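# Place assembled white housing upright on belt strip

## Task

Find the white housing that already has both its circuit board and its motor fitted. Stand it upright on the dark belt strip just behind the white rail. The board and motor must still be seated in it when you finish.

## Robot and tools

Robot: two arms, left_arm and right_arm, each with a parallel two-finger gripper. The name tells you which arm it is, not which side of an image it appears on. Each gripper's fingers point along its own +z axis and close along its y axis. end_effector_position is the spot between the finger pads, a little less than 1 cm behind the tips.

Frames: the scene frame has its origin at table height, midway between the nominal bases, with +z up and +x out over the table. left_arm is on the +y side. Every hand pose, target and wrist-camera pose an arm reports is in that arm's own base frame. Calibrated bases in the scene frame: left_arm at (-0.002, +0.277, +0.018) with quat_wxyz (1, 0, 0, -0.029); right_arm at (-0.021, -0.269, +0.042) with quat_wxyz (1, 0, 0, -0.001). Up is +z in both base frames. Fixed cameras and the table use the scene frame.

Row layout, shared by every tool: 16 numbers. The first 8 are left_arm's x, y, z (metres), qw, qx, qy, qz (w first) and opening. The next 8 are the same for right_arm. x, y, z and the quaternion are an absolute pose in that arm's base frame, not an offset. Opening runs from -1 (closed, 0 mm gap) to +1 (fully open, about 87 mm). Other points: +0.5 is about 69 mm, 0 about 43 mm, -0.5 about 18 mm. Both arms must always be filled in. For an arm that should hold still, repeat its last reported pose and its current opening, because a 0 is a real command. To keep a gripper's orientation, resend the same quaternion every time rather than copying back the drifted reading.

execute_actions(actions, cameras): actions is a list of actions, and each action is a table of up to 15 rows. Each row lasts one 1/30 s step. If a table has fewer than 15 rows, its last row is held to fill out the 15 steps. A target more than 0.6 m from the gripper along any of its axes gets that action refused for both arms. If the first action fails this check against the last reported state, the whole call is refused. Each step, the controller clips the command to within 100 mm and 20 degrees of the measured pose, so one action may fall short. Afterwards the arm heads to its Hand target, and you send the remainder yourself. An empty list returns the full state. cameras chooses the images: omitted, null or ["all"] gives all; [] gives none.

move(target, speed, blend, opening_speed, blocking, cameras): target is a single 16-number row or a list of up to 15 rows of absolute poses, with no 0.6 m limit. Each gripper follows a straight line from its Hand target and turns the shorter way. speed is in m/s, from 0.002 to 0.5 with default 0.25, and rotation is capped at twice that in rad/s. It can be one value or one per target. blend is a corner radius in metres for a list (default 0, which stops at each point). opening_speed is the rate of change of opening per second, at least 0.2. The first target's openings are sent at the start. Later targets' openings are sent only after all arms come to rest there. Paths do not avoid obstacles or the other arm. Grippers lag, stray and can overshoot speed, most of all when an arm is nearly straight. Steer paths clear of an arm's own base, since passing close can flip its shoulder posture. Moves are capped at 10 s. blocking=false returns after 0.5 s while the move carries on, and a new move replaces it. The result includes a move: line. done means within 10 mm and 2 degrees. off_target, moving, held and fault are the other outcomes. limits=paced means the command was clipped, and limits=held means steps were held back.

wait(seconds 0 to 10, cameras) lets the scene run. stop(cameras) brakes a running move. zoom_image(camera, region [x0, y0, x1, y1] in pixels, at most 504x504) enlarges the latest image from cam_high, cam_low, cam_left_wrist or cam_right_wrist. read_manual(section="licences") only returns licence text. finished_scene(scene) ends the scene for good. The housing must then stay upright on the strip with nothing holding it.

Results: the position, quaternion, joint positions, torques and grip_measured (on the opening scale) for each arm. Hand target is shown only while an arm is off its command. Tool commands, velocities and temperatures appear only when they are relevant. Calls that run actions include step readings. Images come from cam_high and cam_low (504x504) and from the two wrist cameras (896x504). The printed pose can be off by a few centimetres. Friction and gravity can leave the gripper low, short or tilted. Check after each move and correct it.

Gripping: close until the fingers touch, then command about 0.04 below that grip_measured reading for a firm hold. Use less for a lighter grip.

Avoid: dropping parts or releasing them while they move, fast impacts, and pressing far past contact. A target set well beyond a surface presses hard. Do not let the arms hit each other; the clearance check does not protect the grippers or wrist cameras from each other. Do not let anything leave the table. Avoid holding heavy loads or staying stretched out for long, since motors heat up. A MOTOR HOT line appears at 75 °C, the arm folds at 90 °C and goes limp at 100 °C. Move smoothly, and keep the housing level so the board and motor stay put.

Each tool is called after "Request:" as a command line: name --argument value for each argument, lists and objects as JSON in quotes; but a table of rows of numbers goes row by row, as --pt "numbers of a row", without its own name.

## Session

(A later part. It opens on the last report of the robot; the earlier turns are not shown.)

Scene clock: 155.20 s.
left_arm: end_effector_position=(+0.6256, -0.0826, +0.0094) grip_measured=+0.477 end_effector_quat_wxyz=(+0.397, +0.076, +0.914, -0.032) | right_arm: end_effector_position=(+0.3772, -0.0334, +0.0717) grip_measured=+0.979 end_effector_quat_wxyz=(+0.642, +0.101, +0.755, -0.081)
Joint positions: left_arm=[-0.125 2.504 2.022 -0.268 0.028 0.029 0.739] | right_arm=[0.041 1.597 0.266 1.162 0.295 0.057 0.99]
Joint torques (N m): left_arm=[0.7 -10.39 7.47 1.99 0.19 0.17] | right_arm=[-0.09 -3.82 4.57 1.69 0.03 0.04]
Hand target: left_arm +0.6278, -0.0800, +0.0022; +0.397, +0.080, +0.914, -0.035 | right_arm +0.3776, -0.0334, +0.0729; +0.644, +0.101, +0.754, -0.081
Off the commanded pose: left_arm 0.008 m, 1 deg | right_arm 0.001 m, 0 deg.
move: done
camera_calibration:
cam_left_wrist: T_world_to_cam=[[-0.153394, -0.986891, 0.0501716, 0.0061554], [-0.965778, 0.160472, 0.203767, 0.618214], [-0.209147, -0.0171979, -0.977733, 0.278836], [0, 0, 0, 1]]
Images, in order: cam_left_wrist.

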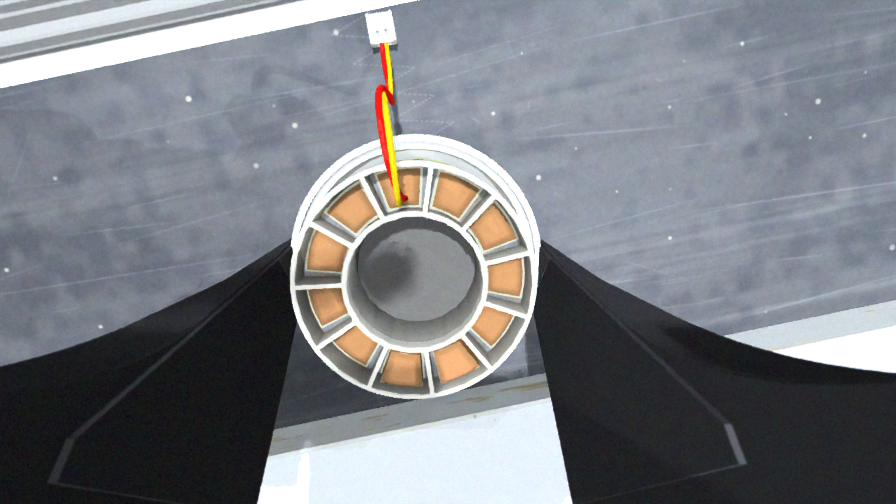

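Request:
move --pt "0.628 -0.08 0.005 0.3939 0.08 0.915 -0.0345 0.43 0.3776 -0.0334 0.0729 0.644 0.101 0.754 -0.081 1" --pt "0.628 -0.08 0.005 0.3939 0.08 0.915 -0.0345 0.95 0.3776 -0.0334 0.0729 0.644 0.101 0.754 -0.081 1" --speed 0.03 --opening_speed 0.4

Scene clock: 160.83 s.
left_arm: end_effector_position=(+0.6241, -0.0824, +0.0043) grip_measured=+0.950 end_effector_quat_wxyz=(+0.392, +0.076, +0.916, -0.032) | right_arm: end_effector_position=(+0.3772, -0.0334, +0.0717) grip_measured=+0.979 end_effector_quat_wxyz=(+0.642, +0.101, +0.755, -0.081)
Joint positions: left_arm=[-0.125 2.512 2.022 -0.273 0.028 0.029 0.975] | right_arm=[0.041 1.597 0.266 1.162 0.295 0.057 0.99]
Joint torques (N m): left_arm=[0.73 -10.91 9.11 1.75 0.19 0.19] | right_arm=[-0.03 -3.78 4.57 1.69 0.02 0.02]
Hand target: left_arm +0.6279, -0.0800, +0.0050; +0.394, +0.080, +0.915, -0.034 | right_arm +0.3776, -0.0334, +0.0729; +0.644, +0.101, +0.754, -0.081
Off the commanded pose: left_arm 0.005 m, 1 deg | right_arm 0.001 m, 0 deg.
move: done
camera_calibration:
cam_left_wrist: T_world_to_cam=[[-0.152823, -0.986963, 0.0504966, 0.00600081], [-0.963401, 0.160172, 0.214949, 0.616185], [-0.220235, -0.0157994, -0.975319, 0.280605], [0, 0, 0, 1]]
cam_right_wrist: T_world_to_cam=[[-0.204488, -0.977602, -0.0497858, 0.0548507], [-0.805375, 0.196936, -0.559096, 0.378423], [0.556378, -0.0742325, -0.827607, -0.0142383], [0, 0, 0, 1]]

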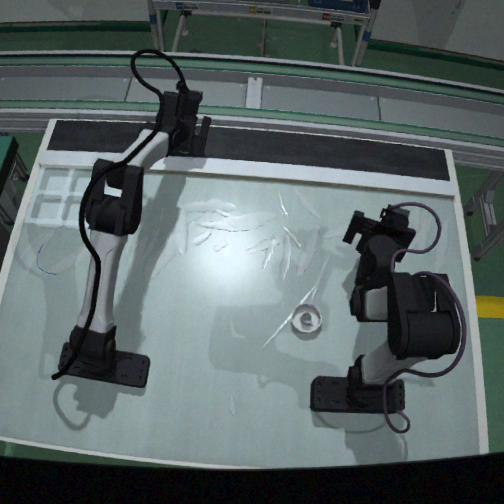

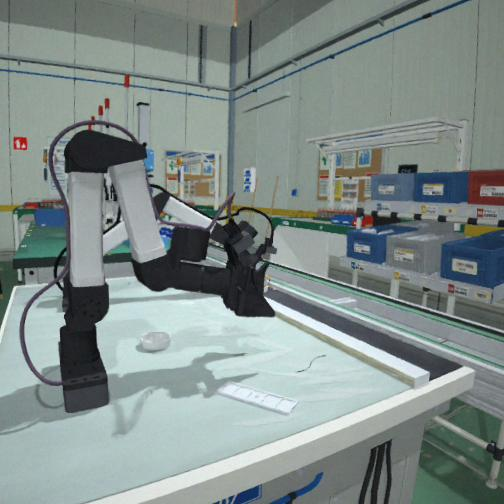

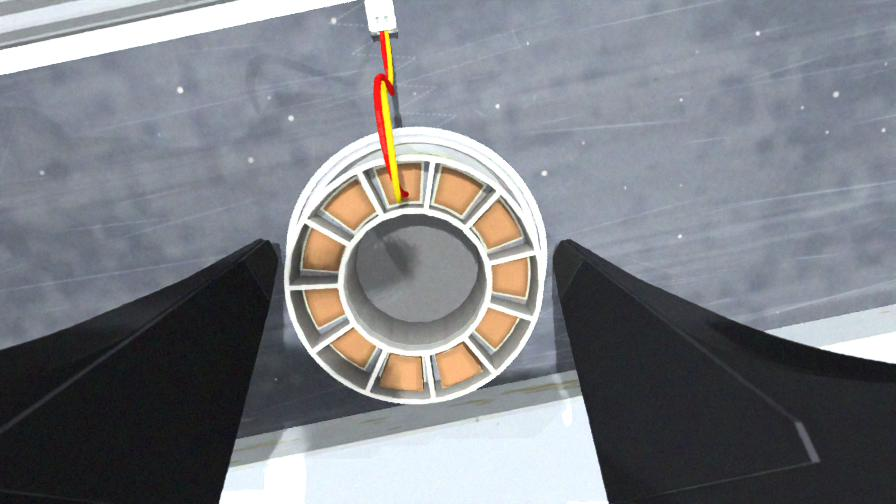

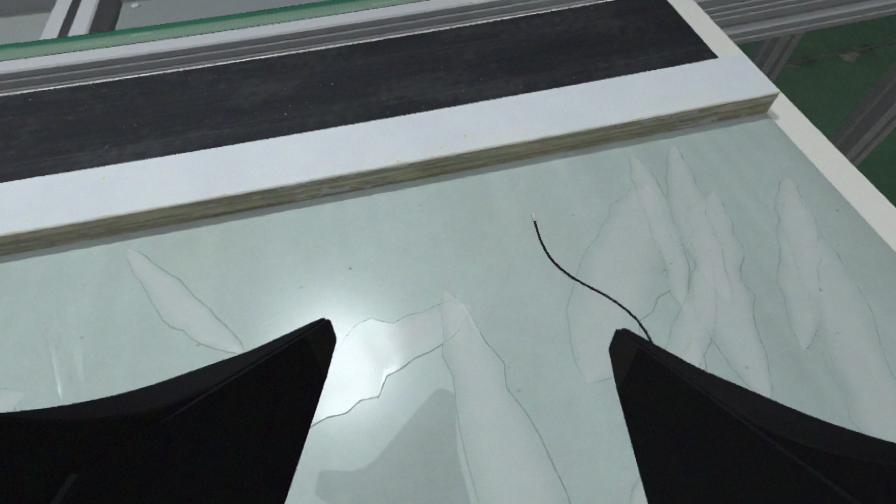

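Request:
move --pt "0.626 -0.082 0.09 0.3939 0.08 0.915 -0.0345 1 0.3776 -0.0334 0.0729 0.644 0.101 0.754 -0.081 1" --pt "0.5 -0.07 0.15 0.3939 0.08 0.915 -0.0345 1 0.3776 -0.0334 0.0729 0.644 0.101 0.754 -0.081 1" --speed '[0.06,0.15]'

Request:
zoom_image --camera "cam_high" --region '[110, 80, 270, 240]'

Scene clock: 167.53 s.
left_arm: end_effector_position=(+0.5006, -0.0668, +0.1397) grip_measured=+1.000 end_effector_quat_wxyz=(+0.382, +0.077, +0.920, -0.031) | right_arm: end_effector_position=(+0.3772, -0.0334, +0.0717) grip_measured=+0.979 end_effector_quat_wxyz=(+0.642, +0.101, +0.755, -0.081)
Joint positions: left_arm=[-0.125 1.904 1.594 -0.475 0.028 0.029 1] | right_arm=[0.041 1.597 0.266 1.162 0.295 0.057 0.99]
Joint torques (N m): left_arm=[-0.47 -10.36 6.8 1.91 0.1 0.11] | right_arm=[-0.03 -3.77 4.6 1.66 0.03 0.04]
Hand target: left_arm +0.5000, -0.0700, +0.1500; +0.394, +0.080, +0.915, -0.034 | right_arm +0.3776, -0.0334, +0.0729; +0.644, +0.101, +0.754, -0.081
Off the commanded pose: left_arm 0.011 m, 2 deg | right_arm 0.001 m, 0 deg.
move: off_target (left_arm)
camera_calibration:
cam_left_wrist: T_world_to_cam=[[-0.151708, -0.987103, 0.0511062, -0.00498655], [-0.958446, 0.159547, 0.236486, 0.460157], [-0.24159, -0.0131058, -0.97029, 0.395897], [0, 0, 0, 1]]
cam_right_wrist: T_world_to_cam=[[-0.204488, -0.977602, -0.0497858, 0.0548507], [-0.805375, 0.196936, -0.559096, 0.378423], [0.556378, -0.0742325, -0.827607, -0.0142383], [0, 0, 0, 1]]

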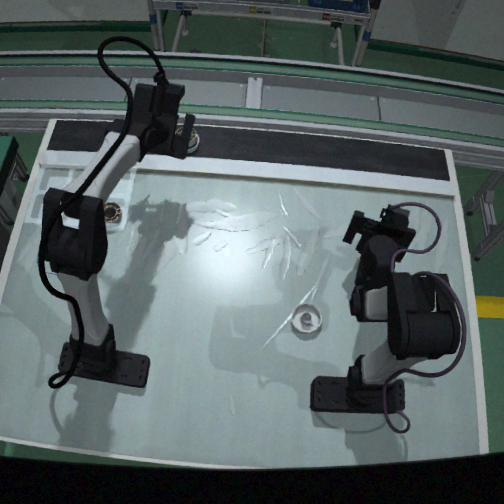

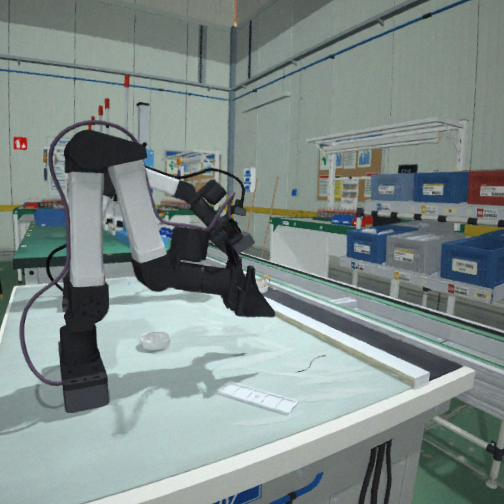

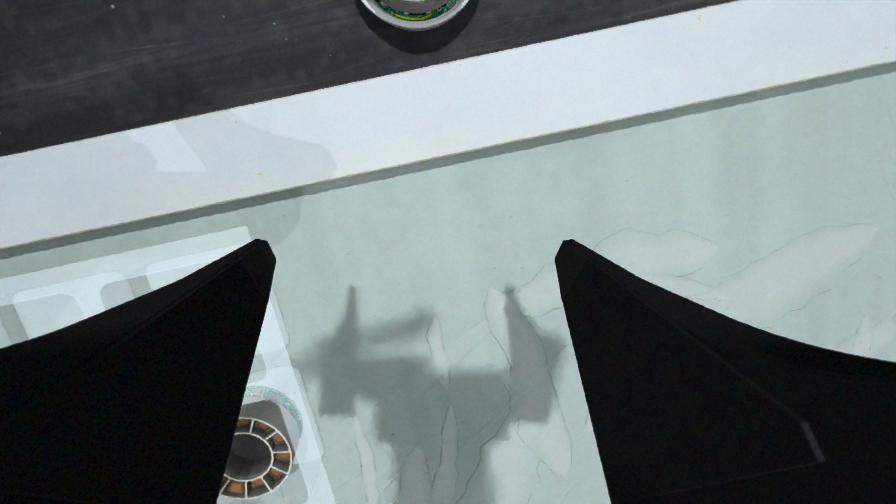

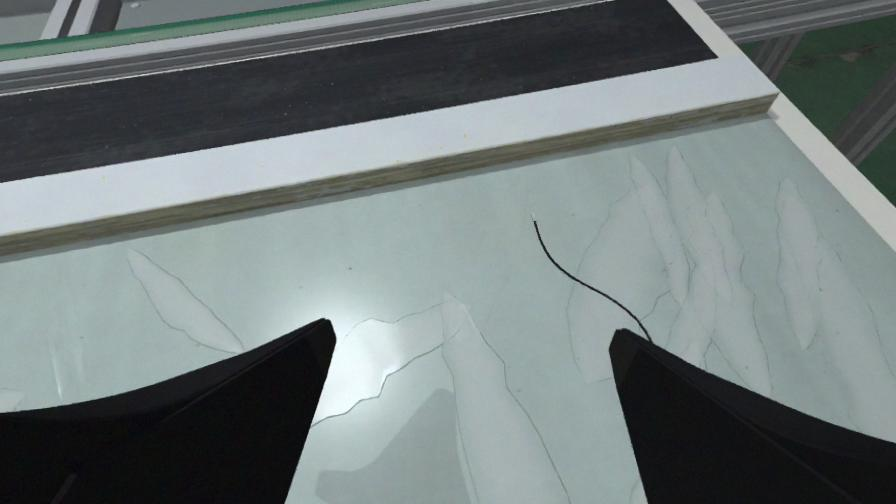

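Scaled by 3.150 from the camera's 504x504 image, which has a finer 720x720 frame.

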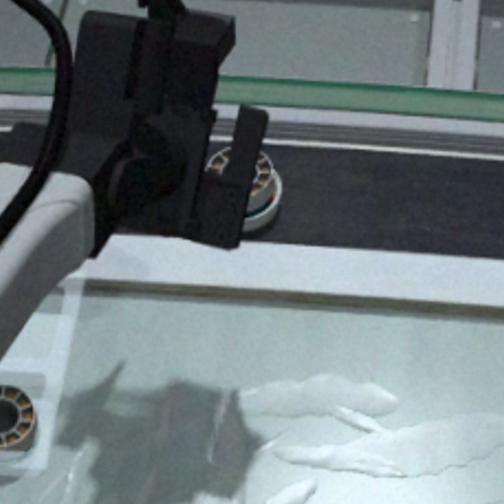

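Placed upright on the belt, with the arm clear of it.

Request:
finished_scene --scene 1

The scene is finished: the task was done.


## Next scene

The same job, from a new start.

Request:
execute_actions --actions '[]'

Request:
zoom_image --camera "cam_high" --region '[150, 180, 350, 380]'

Scene clock: 0.00 s.
left_arm: end_effector_position=(+0.2629, +0.0140, +0.2532) grip_measured=+1.000 end_effector_quat_wxyz=(+0.671, +0.189, +0.691, -0.189) | right_arm: end_effector_position=(+0.1219, +0.2380, +0.2777) grip_measured=+0.979 end_effector_quat_wxyz=(+0.450, -0.480, +0.750, +0.067)
Joint positions: left_arm=[0.741 0.759 0.564 0.101 1.281 0.083 1] | right_arm=[1.453 1.083 1.322 -1.011 0.574 0.066 0.99]
Joint velocities: within noise
Joint torques (N m): no reading
Heat: left arm: 49 °C; right arm: 37 °C.
Hand target: left_arm +0.2632, +0.0142, +0.2578; +0.674, +0.193, +0.688, -0.185 | right_arm +0.1224, +0.2399, +0.2845; +0.458, -0.474, +0.749, +0.076
Tool commands: left_gripper/opening=+1.0 right_gripper/opening=+1.0
camera_calibration:
cam_left_wrist: T_world_to_cam=[[-0.536573, -0.842089, 0.0545548, 0.131133], [-0.746668, 0.443662, -0.495632, 0.3183], [0.393162, -0.306677, -0.866818, 0.260649], [0, 0, 0, 1]] pos_world=[0.205549, 0.0491433, 0.376541]
cam_right_wrist: T_world_to_cam=[[0.810624, -0.519289, 0.270605, -0.0435816], [-0.520408, -0.850738, -0.073625, 0.31435], [0.268447, -0.0811431, -0.959871, 0.391906], [0, 0, 0, 1]] pos_world=[0.0937126, 0.276598, 0.411117]

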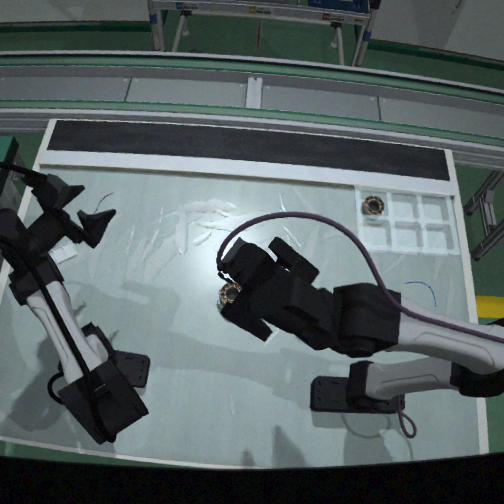

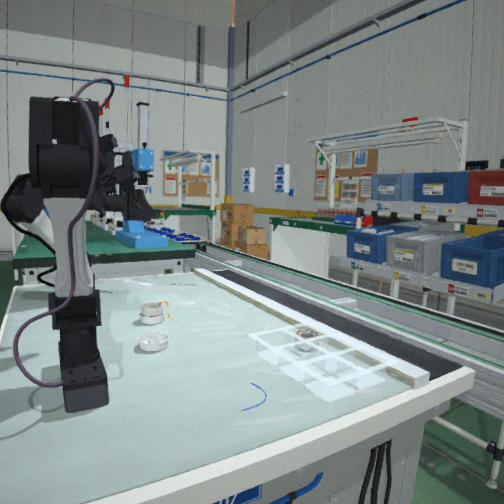

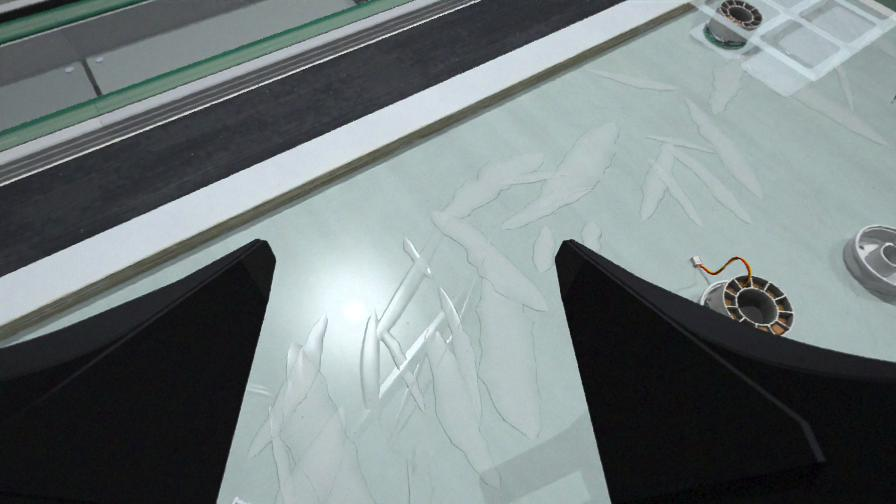

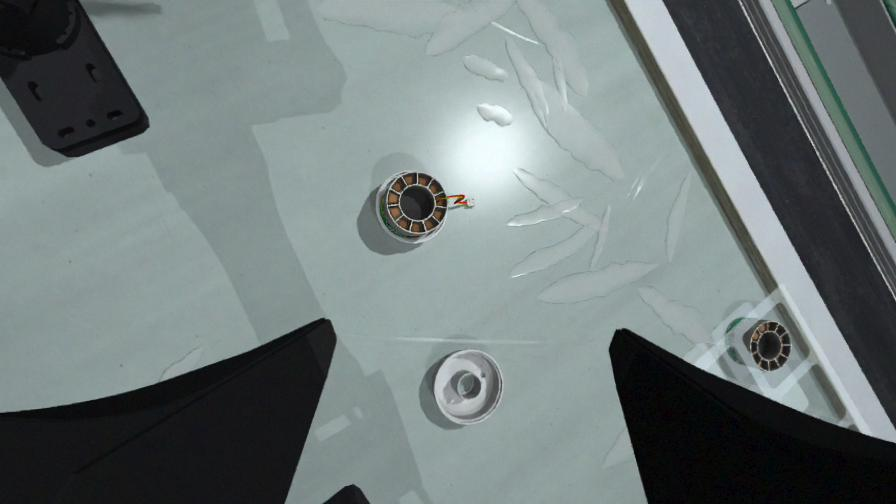

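Scaled by 2.520 from the camera's 504x504 image, which has a finer 720x720 frame.

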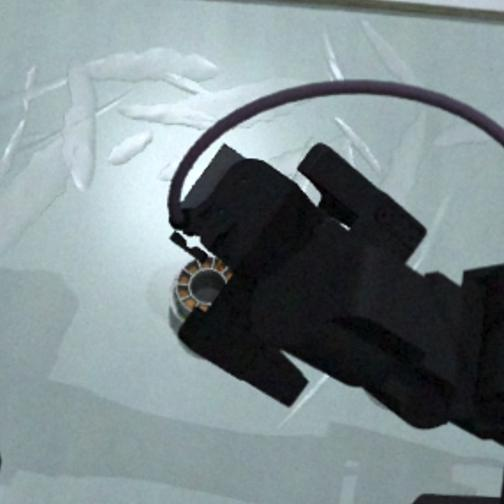

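Request:
move --pt "0.26 -0.05 0.22 0.3468 0.3904 0.8373 -0.1617 1 0.38 -0.03 0.15 0.644 0.101 0.754 -0.081 1" --pt "0.19 -0.272 0.11 0.3468 0.3904 0.8373 -0.1617 1 0.38 -0.05 0.12 0.644 0.101 0.754 -0.081 1" --blend 0.03 --cameras '["cam_left_wrist","cam_high"]'

Scene clock: 19.13 s.
left_arm: end_effector_position=(+0.1890, -0.2698, +0.1113) grip_measured=+1.000 end_effector_quat_wxyz=(+0.343, +0.394, +0.837, -0.164) | right_arm: end_effector_position=(+0.3808, -0.0501, +0.1224) grip_measured=+0.979 end_effector_quat_wxyz=(+0.643, +0.103, +0.755, -0.084)
Joint positions: left_arm=[-0.988 1.246 0.824 -0.37 -0.071 -0.078 1] | right_arm=[-0.03 1.332 0.372 0.794 0.233 0.043 0.99]
Joint torques (N m): left_arm=[-0.81 -2.78 7.25 1.96 -0.16 0.01] | right_arm=[-0.59 -2.5 5.04 1.84 -0.16 0.05]
Hand target: left_arm +0.1899, -0.2719, +0.1100; +0.347, +0.390, +0.837, -0.162 | right_arm +0.3800, -0.0500, +0.1201; +0.644, +0.101, +0.754, -0.081
Off the commanded pose: left_arm 0.003 m, 1 deg | right_arm 0.003 m, 0 deg.
move: done
camera_calibration:
cam_left_wrist: T_world_to_cam=[[-0.762081, -0.644999, 0.056651, -0.0441], [-0.61626, 0.749392, 0.242147, 0.294419], [-0.198639, 0.149624, -0.968584, 0.325988], [0, 0, 0, 1]]
Images, in order: cam_high, cam_left_wrist.

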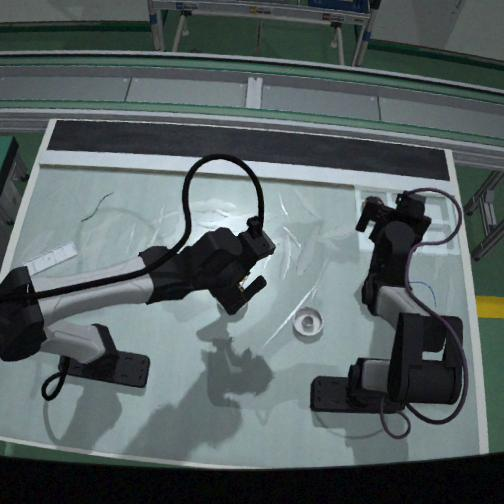

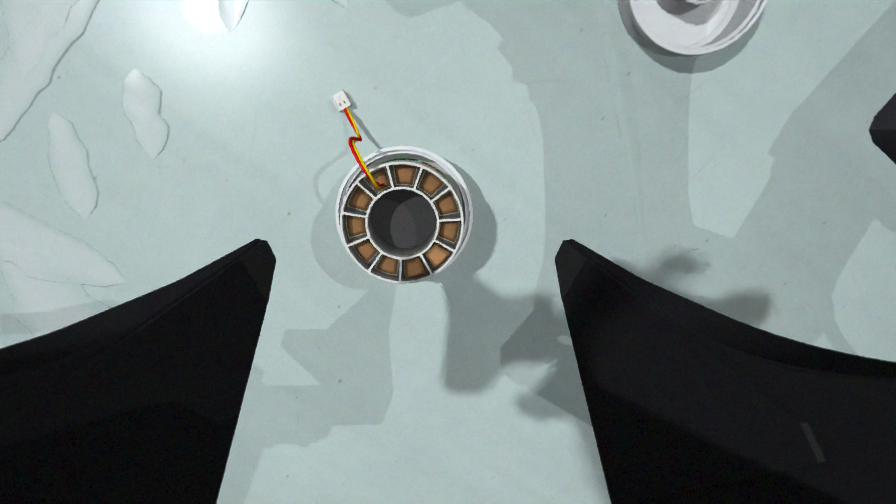

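Request:
move --target '[0.1935,-0.261,0.042,0.3468,0.3904,0.8373,-0.1617,1,0.38,-0.05,0.12,0.644,0.101,0.754,-0.081,1]' --speed 0.12 --cameras '["cam_left_wrist"]'

Scene clock: 25.77 s.
left_arm: end_effector_position=(+0.1920, -0.2603, +0.0433) grip_measured=+1.000 end_effector_quat_wxyz=(+0.347, +0.388, +0.839, -0.159) | right_arm: end_effector_position=(+0.3810, -0.0500, +0.1227) grip_measured=+0.979 end_effector_quat_wxyz=(+0.643, +0.103, +0.754, -0.084)
Joint positions: left_arm=[-0.966 1.324 0.589 -0.056 -0.073 -0.069 1] | right_arm=[-0.03 1.332 0.372 0.796 0.233 0.043 0.99]
Joint torques (N m): left_arm=[0.8 -2.96 6.63 1.94 0.13 0.19] | right_arm=[-0.61 -2.54 5.07 1.85 -0.14 0.03]
Hand target: left_arm +0.1935, -0.2609, +0.0420; +0.347, +0.390, +0.837, -0.162 | right_arm +0.3800, -0.0499, +0.1201; +0.644, +0.101, +0.754, -0.081
Off the commanded pose: left_arm 0.002 m, 0 deg | right_arm 0.003 m, 0 deg.
move: done
camera_calibration:
cam_left_wrist: T_world_to_cam=[[-0.751808, -0.657536, 0.0493114, -0.0368134], [-0.630016, 0.738384, 0.24056, 0.305448], [-0.194588, 0.149788, -0.969381, 0.258605], [0, 0, 0, 1]]
Images, in order: cam_left_wrist.

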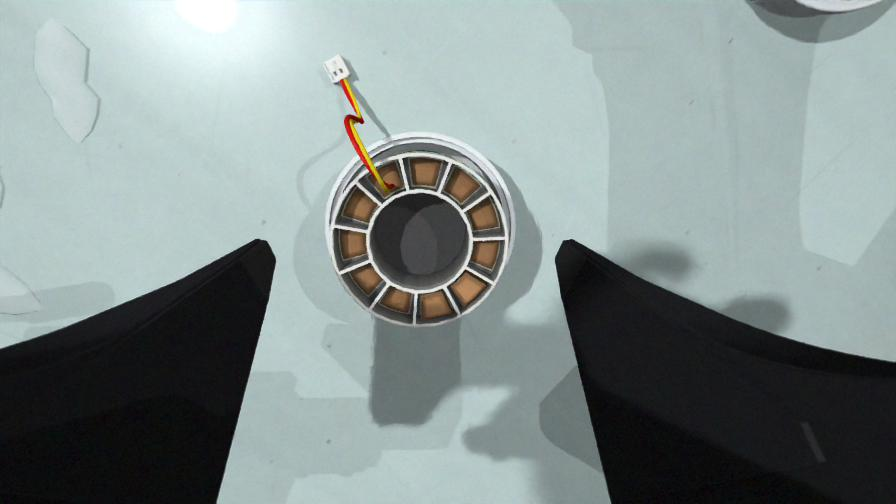

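Request:
move --pt "0.195 -0.263 0.0 0.3468 0.3904 0.8373 -0.1617 1 0.38 -0.05 0.12 0.644 0.101 0.754 -0.081 1" --speed 0.08 --cameras '["cam_left_wrist"]'

Scene clock: 30.33 s.
left_arm: end_effector_position=(+0.1939, -0.2631, +0.0017) grip_measured=+1.000 end_effector_quat_wxyz=(+0.347, +0.388, +0.839, -0.159) | right_arm: end_effector_position=(+0.3810, -0.0500, +0.1227) grip_measured=+0.979 end_effector_quat_wxyz=(+0.643, +0.103, +0.754, -0.084)
Joint positions: left_arm=[-0.966 1.467 0.498 0.18 -0.073 -0.068 1] | right_arm=[-0.03 1.332 0.372 0.796 0.233 0.043 0.99]
Joint torques (N m): left_arm=[0.87 -3.38 5.78 1.96 0.15 0.19] | right_arm=[-0.68 -2.52 5.12 1.83 -0.14 0.04]
Hand target: left_arm +0.1950, -0.2630, +0.0000; +0.347, +0.390, +0.837, -0.162 | right_arm +0.3800, -0.0500, +0.1201; +0.644, +0.101, +0.754, -0.081
Off the commanded pose: left_arm 0.002 m, 0 deg | right_arm 0.003 m, 0 deg.
move: done
camera_calibration:
cam_left_wrist: T_world_to_cam=[[-0.752216, -0.6571, 0.0489032, -0.0349184], [-0.629871, 0.738866, 0.239456, 0.318818], [-0.193479, 0.14932, -0.969675, 0.21873], [0, 0, 0, 1]]
Images, in order: cam_left_wrist.

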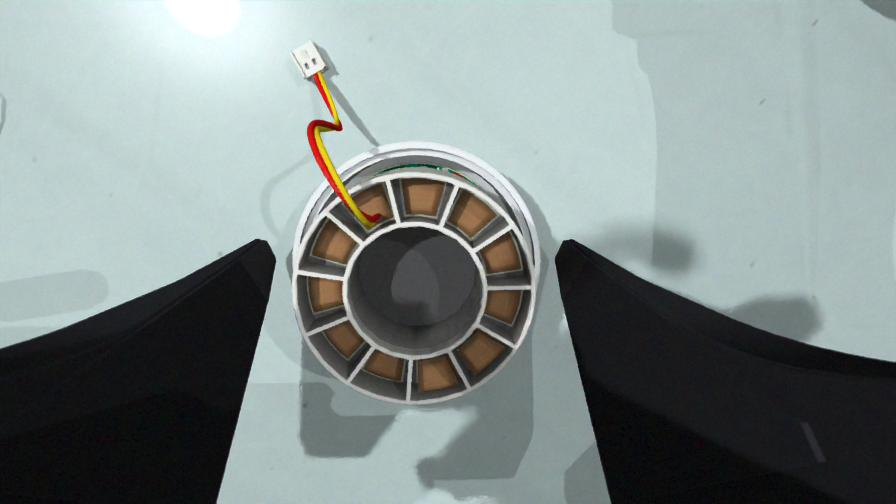

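Request:
move --target '[0.195,-0.263,0.0,0.3468,0.3904,0.8373,-0.1617,0.43,0.38,-0.05,0.12,0.644,0.101,0.754,-0.081,1]' --opening_speed 0.5 --cameras '["cam_left_wrist"]'

Request:
move --pt "0.195 -0.263 0.11 0.3468 0.3904 0.8373 -0.1617 0.43 0.38 -0.05 0.12 0.644 0.101 0.754 -0.081 1" --pt "0.48 -0.08 0.14 0.4052 0.0796 0.91 -0.0354 0.43 0.38 -0.05 0.12 0.644 0.101 0.754 -0.081 1" --pt "0.628 -0.08 0.12 0.4052 0.0796 0.91 -0.0354 0.43 0.38 -0.05 0.12 0.644 0.101 0.754 -0.081 1" --pt "0.628 -0.08 0.06 0.4052 0.0796 0.91 -0.0354 0.43 0.38 -0.05 0.12 0.644 0.101 0.754 -0.081 1" --speed '[0.12,0.18,0.15,0.1]' --blend 0.02 --cameras '["cam_left_wrist","cam_high"]'

Scene clock: 42.17 s.
Off the commanded pose: left_arm 0.002 m, 0 deg | right_arm 0.003 m, 0 deg.
move: done
camera_calibration:
cam_left_wrist: T_world_to_cam=[[-0.752611, -0.656634, 0.0490743, -0.0348163], [-0.629676, 0.7395, 0.238009, 0.319197], [-0.192575, 0.148227, -0.970022, 0.21855], [0, 0, 0, 1]]
Images, in order: cam_left_wrist.

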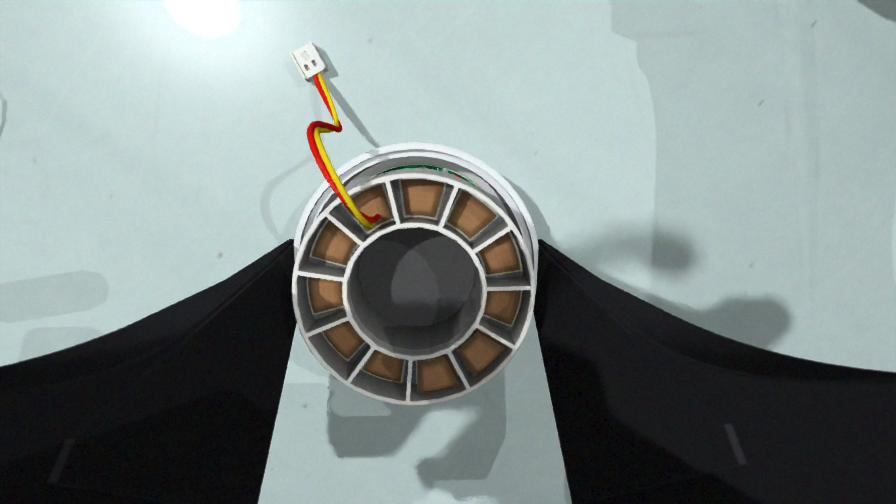

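Scene clock: 47.40 s.
left_arm: end_effector_position=(+0.6201, -0.0810, +0.0533) grip_measured=+0.478 end_effector_quat_wxyz=(+0.388, +0.076, +0.918, -0.031) | right_arm: end_effector_position=(+0.3810, -0.0499, +0.1227) grip_measured=+0.979 end_effector_quat_wxyz=(+0.643, +0.102, +0.754, -0.084)
Joint positions: left_arm=[-0.124 2.455 2.121 -0.436 0.027 0.03 0.739] | right_arm=[-0.03 1.332 0.372 0.796 0.232 0.043 0.99]
Joint torques (N m): left_arm=[0.58 -11.86 7.92 2.18 0.21 0.2] | right_arm=[-0.72 -2.45 5.08 1.82 -0.14 0.01]
Hand target: left_arm +0.6276, -0.0800, +0.0601; +0.405, +0.080, +0.910, -0.035 | right_arm +0.3800, -0.0499, +0.1201; +0.644, +0.101, +0.754, -0.081
Off the commanded pose: left_arm 0.010 m, 2 deg | right_arm 0.003 m, 0 deg.
move: done
camera_calibration:
cam_left_wrist: T_world_to_cam=[[-0.151532, -0.987191, 0.0499187, 0.00343639], [-0.961746, 0.15891, 0.223142, 0.600025], [-0.228216, -0.0141959, -0.973507, 0.332496], [0, 0, 0, 1]]
Images, in order: cam_high, cam_left_wrist.

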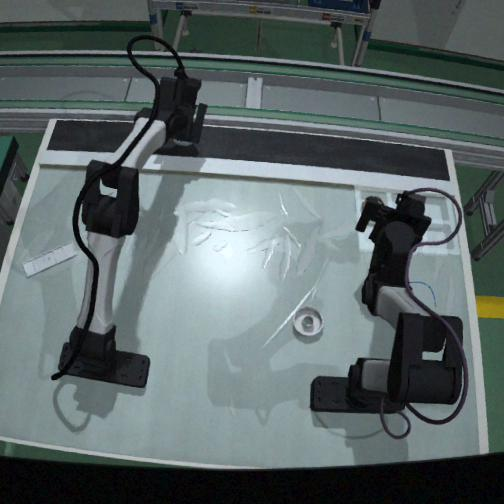

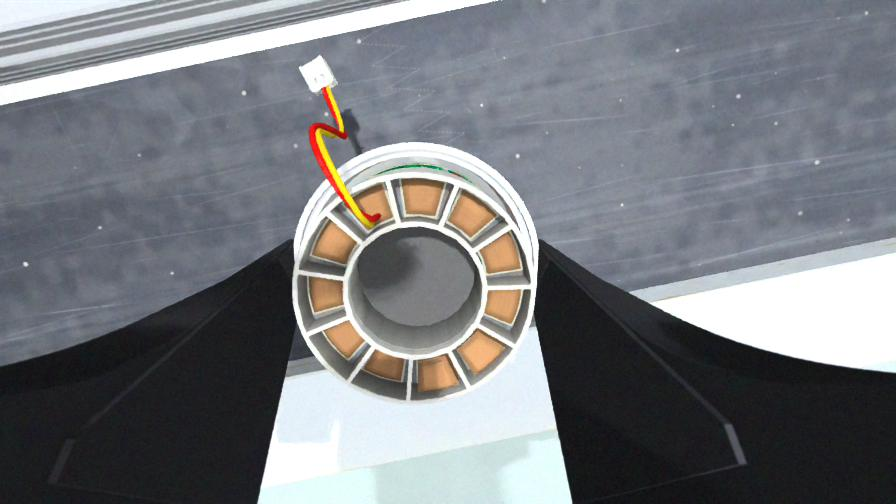

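Request:
move --pt "0.63 -0.08 0.02 0.3972 0.0799 0.9136 -0.0347 0.43 0.38 -0.05 0.12 0.644 0.101 0.754 -0.081 1" --pt "0.63 -0.08 0.009 0.3972 0.0799 0.9136 -0.0347 0.43 0.38 -0.05 0.12 0.644 0.101 0.754 -0.081 1" --speed '[0.06,0.03]' --cameras '["cam_left_wrist"]'

Request:
move --target '[0.63,-0.08,0.005,0.3972,0.0799,0.9136,-0.0347,0.43,0.38,-0.05,0.12,0.644,0.101,0.754,-0.081,1]' --speed 0.03 --cameras '["cam_left_wrist"]'

Scene clock: 57.30 s.
Off the commanded pose: left_arm 0.005 m, 1 deg | right_arm 0.003 m, 0 deg.
move: done
camera_calibration:
cam_left_wrist: T_world_to_cam=[[-0.152461, -0.987066, 0.0495603, 0.00625194], [-0.962218, 0.159696, 0.220531, 0.615257], [-0.225593, -0.0140654, -0.97412, 0.291203], [0, 0, 0, 1]]
Images, in order: cam_left_wrist.

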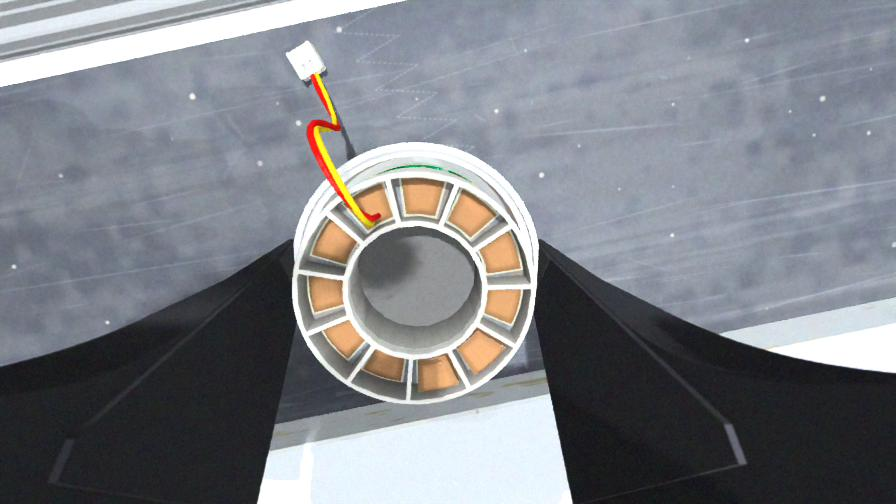

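Scene clock: 58.07 s.
left_arm: end_effector_position=(+0.6271, -0.0820, +0.0110) grip_measured=+0.478 end_effector_quat_wxyz=(+0.394, +0.077, +0.915, -0.031) | right_arm: end_effector_position=(+0.3810, -0.0499, +0.1227) grip_measured=+0.979 end_effector_quat_wxyz=(+0.643, +0.102, +0.754, -0.084)
Joint positions: left_arm=[-0.124 2.516 2.055 -0.298 0.028 0.031 0.739] | right_arm=[-0.03 1.332 0.372 0.796 0.232 0.043 0.99]
Joint torques (N m): left_arm=[0.69 -11.04 7.02 2.08 0.19 0.19] | right_arm=[-0.68 -2.45 5.08 1.83 -0.13 0.04]
Hand target: left_arm +0.6298, -0.0800, +0.0051; +0.397, +0.080, +0.914, -0.035 | right_arm +0.3800, -0.0500, +0.1201; +0.644, +0.101, +0.754, -0.081
Off the commanded pose: left_arm 0.007 m, 1 deg | right_arm 0.003 m, 0 deg.
move: done
camera_calibration:
cam_left_wrist: T_world_to_cam=[[-0.153182, -0.986955, 0.0495558, 0.00669993], [-0.96413, 0.160263, 0.211589, 0.618113], [-0.21677, -0.0153667, -0.976102, 0.285712], [0, 0, 0, 1]]
Images, in order: cam_left_wrist.

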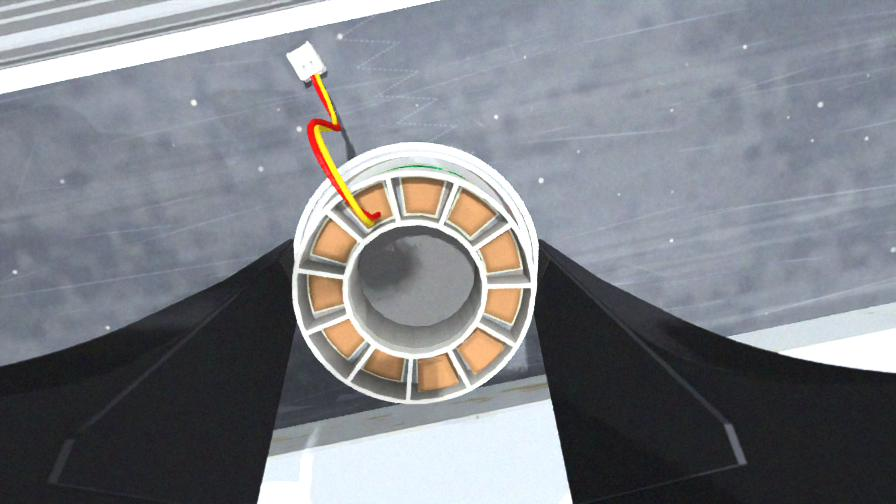

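Request:
move --pt "0.63 -0.08 0.007 0.3897 0.08 0.9172 -0.0341 0.43 0.38 -0.05 0.12 0.644 0.101 0.754 -0.081 1" --pt "0.63 -0.08 0.007 0.3897 0.08 0.9172 -0.0341 1 0.38 -0.05 0.12 0.644 0.101 0.754 -0.081 1" --pt "0.63 -0.081 0.09 0.3939 0.08 0.915 -0.0345 1 0.38 -0.05 0.12 0.644 0.101 0.754 -0.081 1" --pt "0.5 -0.07 0.15 0.3939 0.08 0.915 -0.0345 1 0.38 -0.05 0.12 0.644 0.101 0.754 -0.081 1" --speed '[0.03,0.03,0.06,0.2]' --opening_speed 0.5 --cameras '["cam_left_wrist","cam_high","cam_low"]'

Request:
zoom_image --camera "cam_high" --region '[110, 80, 270, 240]'

Scene clock: 68.57 s.
left_arm: end_effector_position=(+0.5002, -0.0662, +0.1398) grip_measured=+1.000 end_effector_quat_wxyz=(+0.381, +0.077, +0.921, -0.031) | right_arm: end_effector_position=(+0.3810, -0.0499, +0.1227) grip_measured=+0.979 end_effector_quat_wxyz=(+0.643, +0.102, +0.754, -0.084)
Joint positions: left_arm=[-0.124 1.903 1.594 -0.477 0.028 0.031 1] | right_arm=[-0.03 1.332 0.372 0.796 0.232 0.043 0.99]
Joint torques (N m): left_arm=[-0.58 -10.32 6.93 1.93 0.1 0.11] | right_arm=[-0.69 -2.52 5.08 1.84 -0.14 0.03]
Heat: left arm: 54 °C; right arm: 40 °C.
Hand target: left_arm +0.5000, -0.0700, +0.1499; +0.394, +0.080, +0.915, -0.034 | right_arm +0.3800, -0.0500, +0.1201; +0.644, +0.101, +0.754, -0.081
Off the commanded pose: left_arm 0.011 m, 2 deg | right_arm 0.003 m, 0 deg.
move: off_target (left_arm)
camera_calibration:
cam_left_wrist: T_world_to_cam=[[-0.151839, -0.987122, 0.0503396, -0.00426131], [-0.958088, 0.159508, 0.237958, 0.459251], [-0.242923, -0.0120985, -0.96997, 0.396623], [0, 0, 0, 1]]
Images, in order: cam_high, cam_low, cam_left_wrist.

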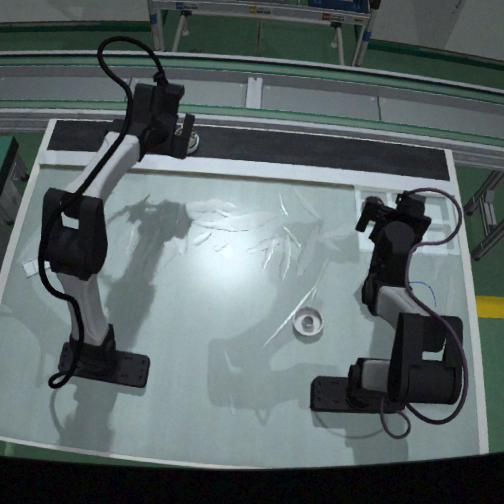

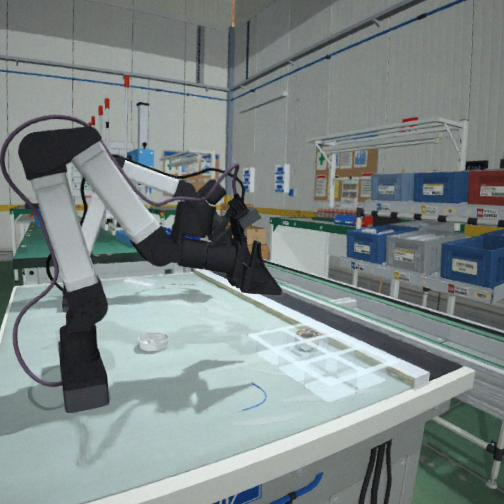

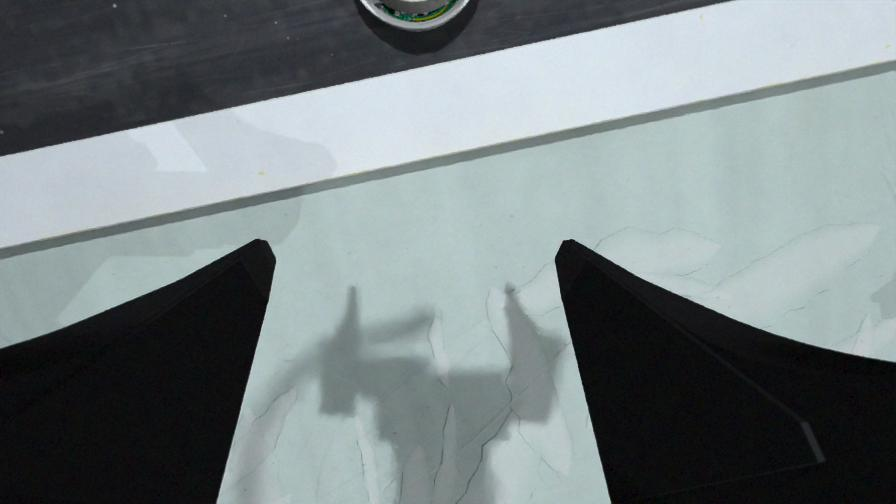

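Scaled by 3.150 from the camera's 504x504 image, which has a finer 720x720 frame.

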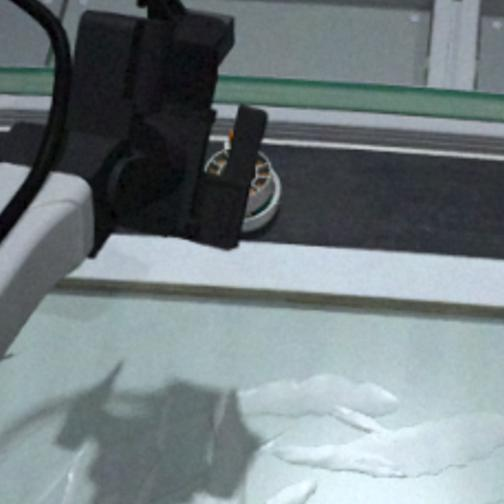

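Request:
finished_scene --scene 2

The scene is finished: the task was done.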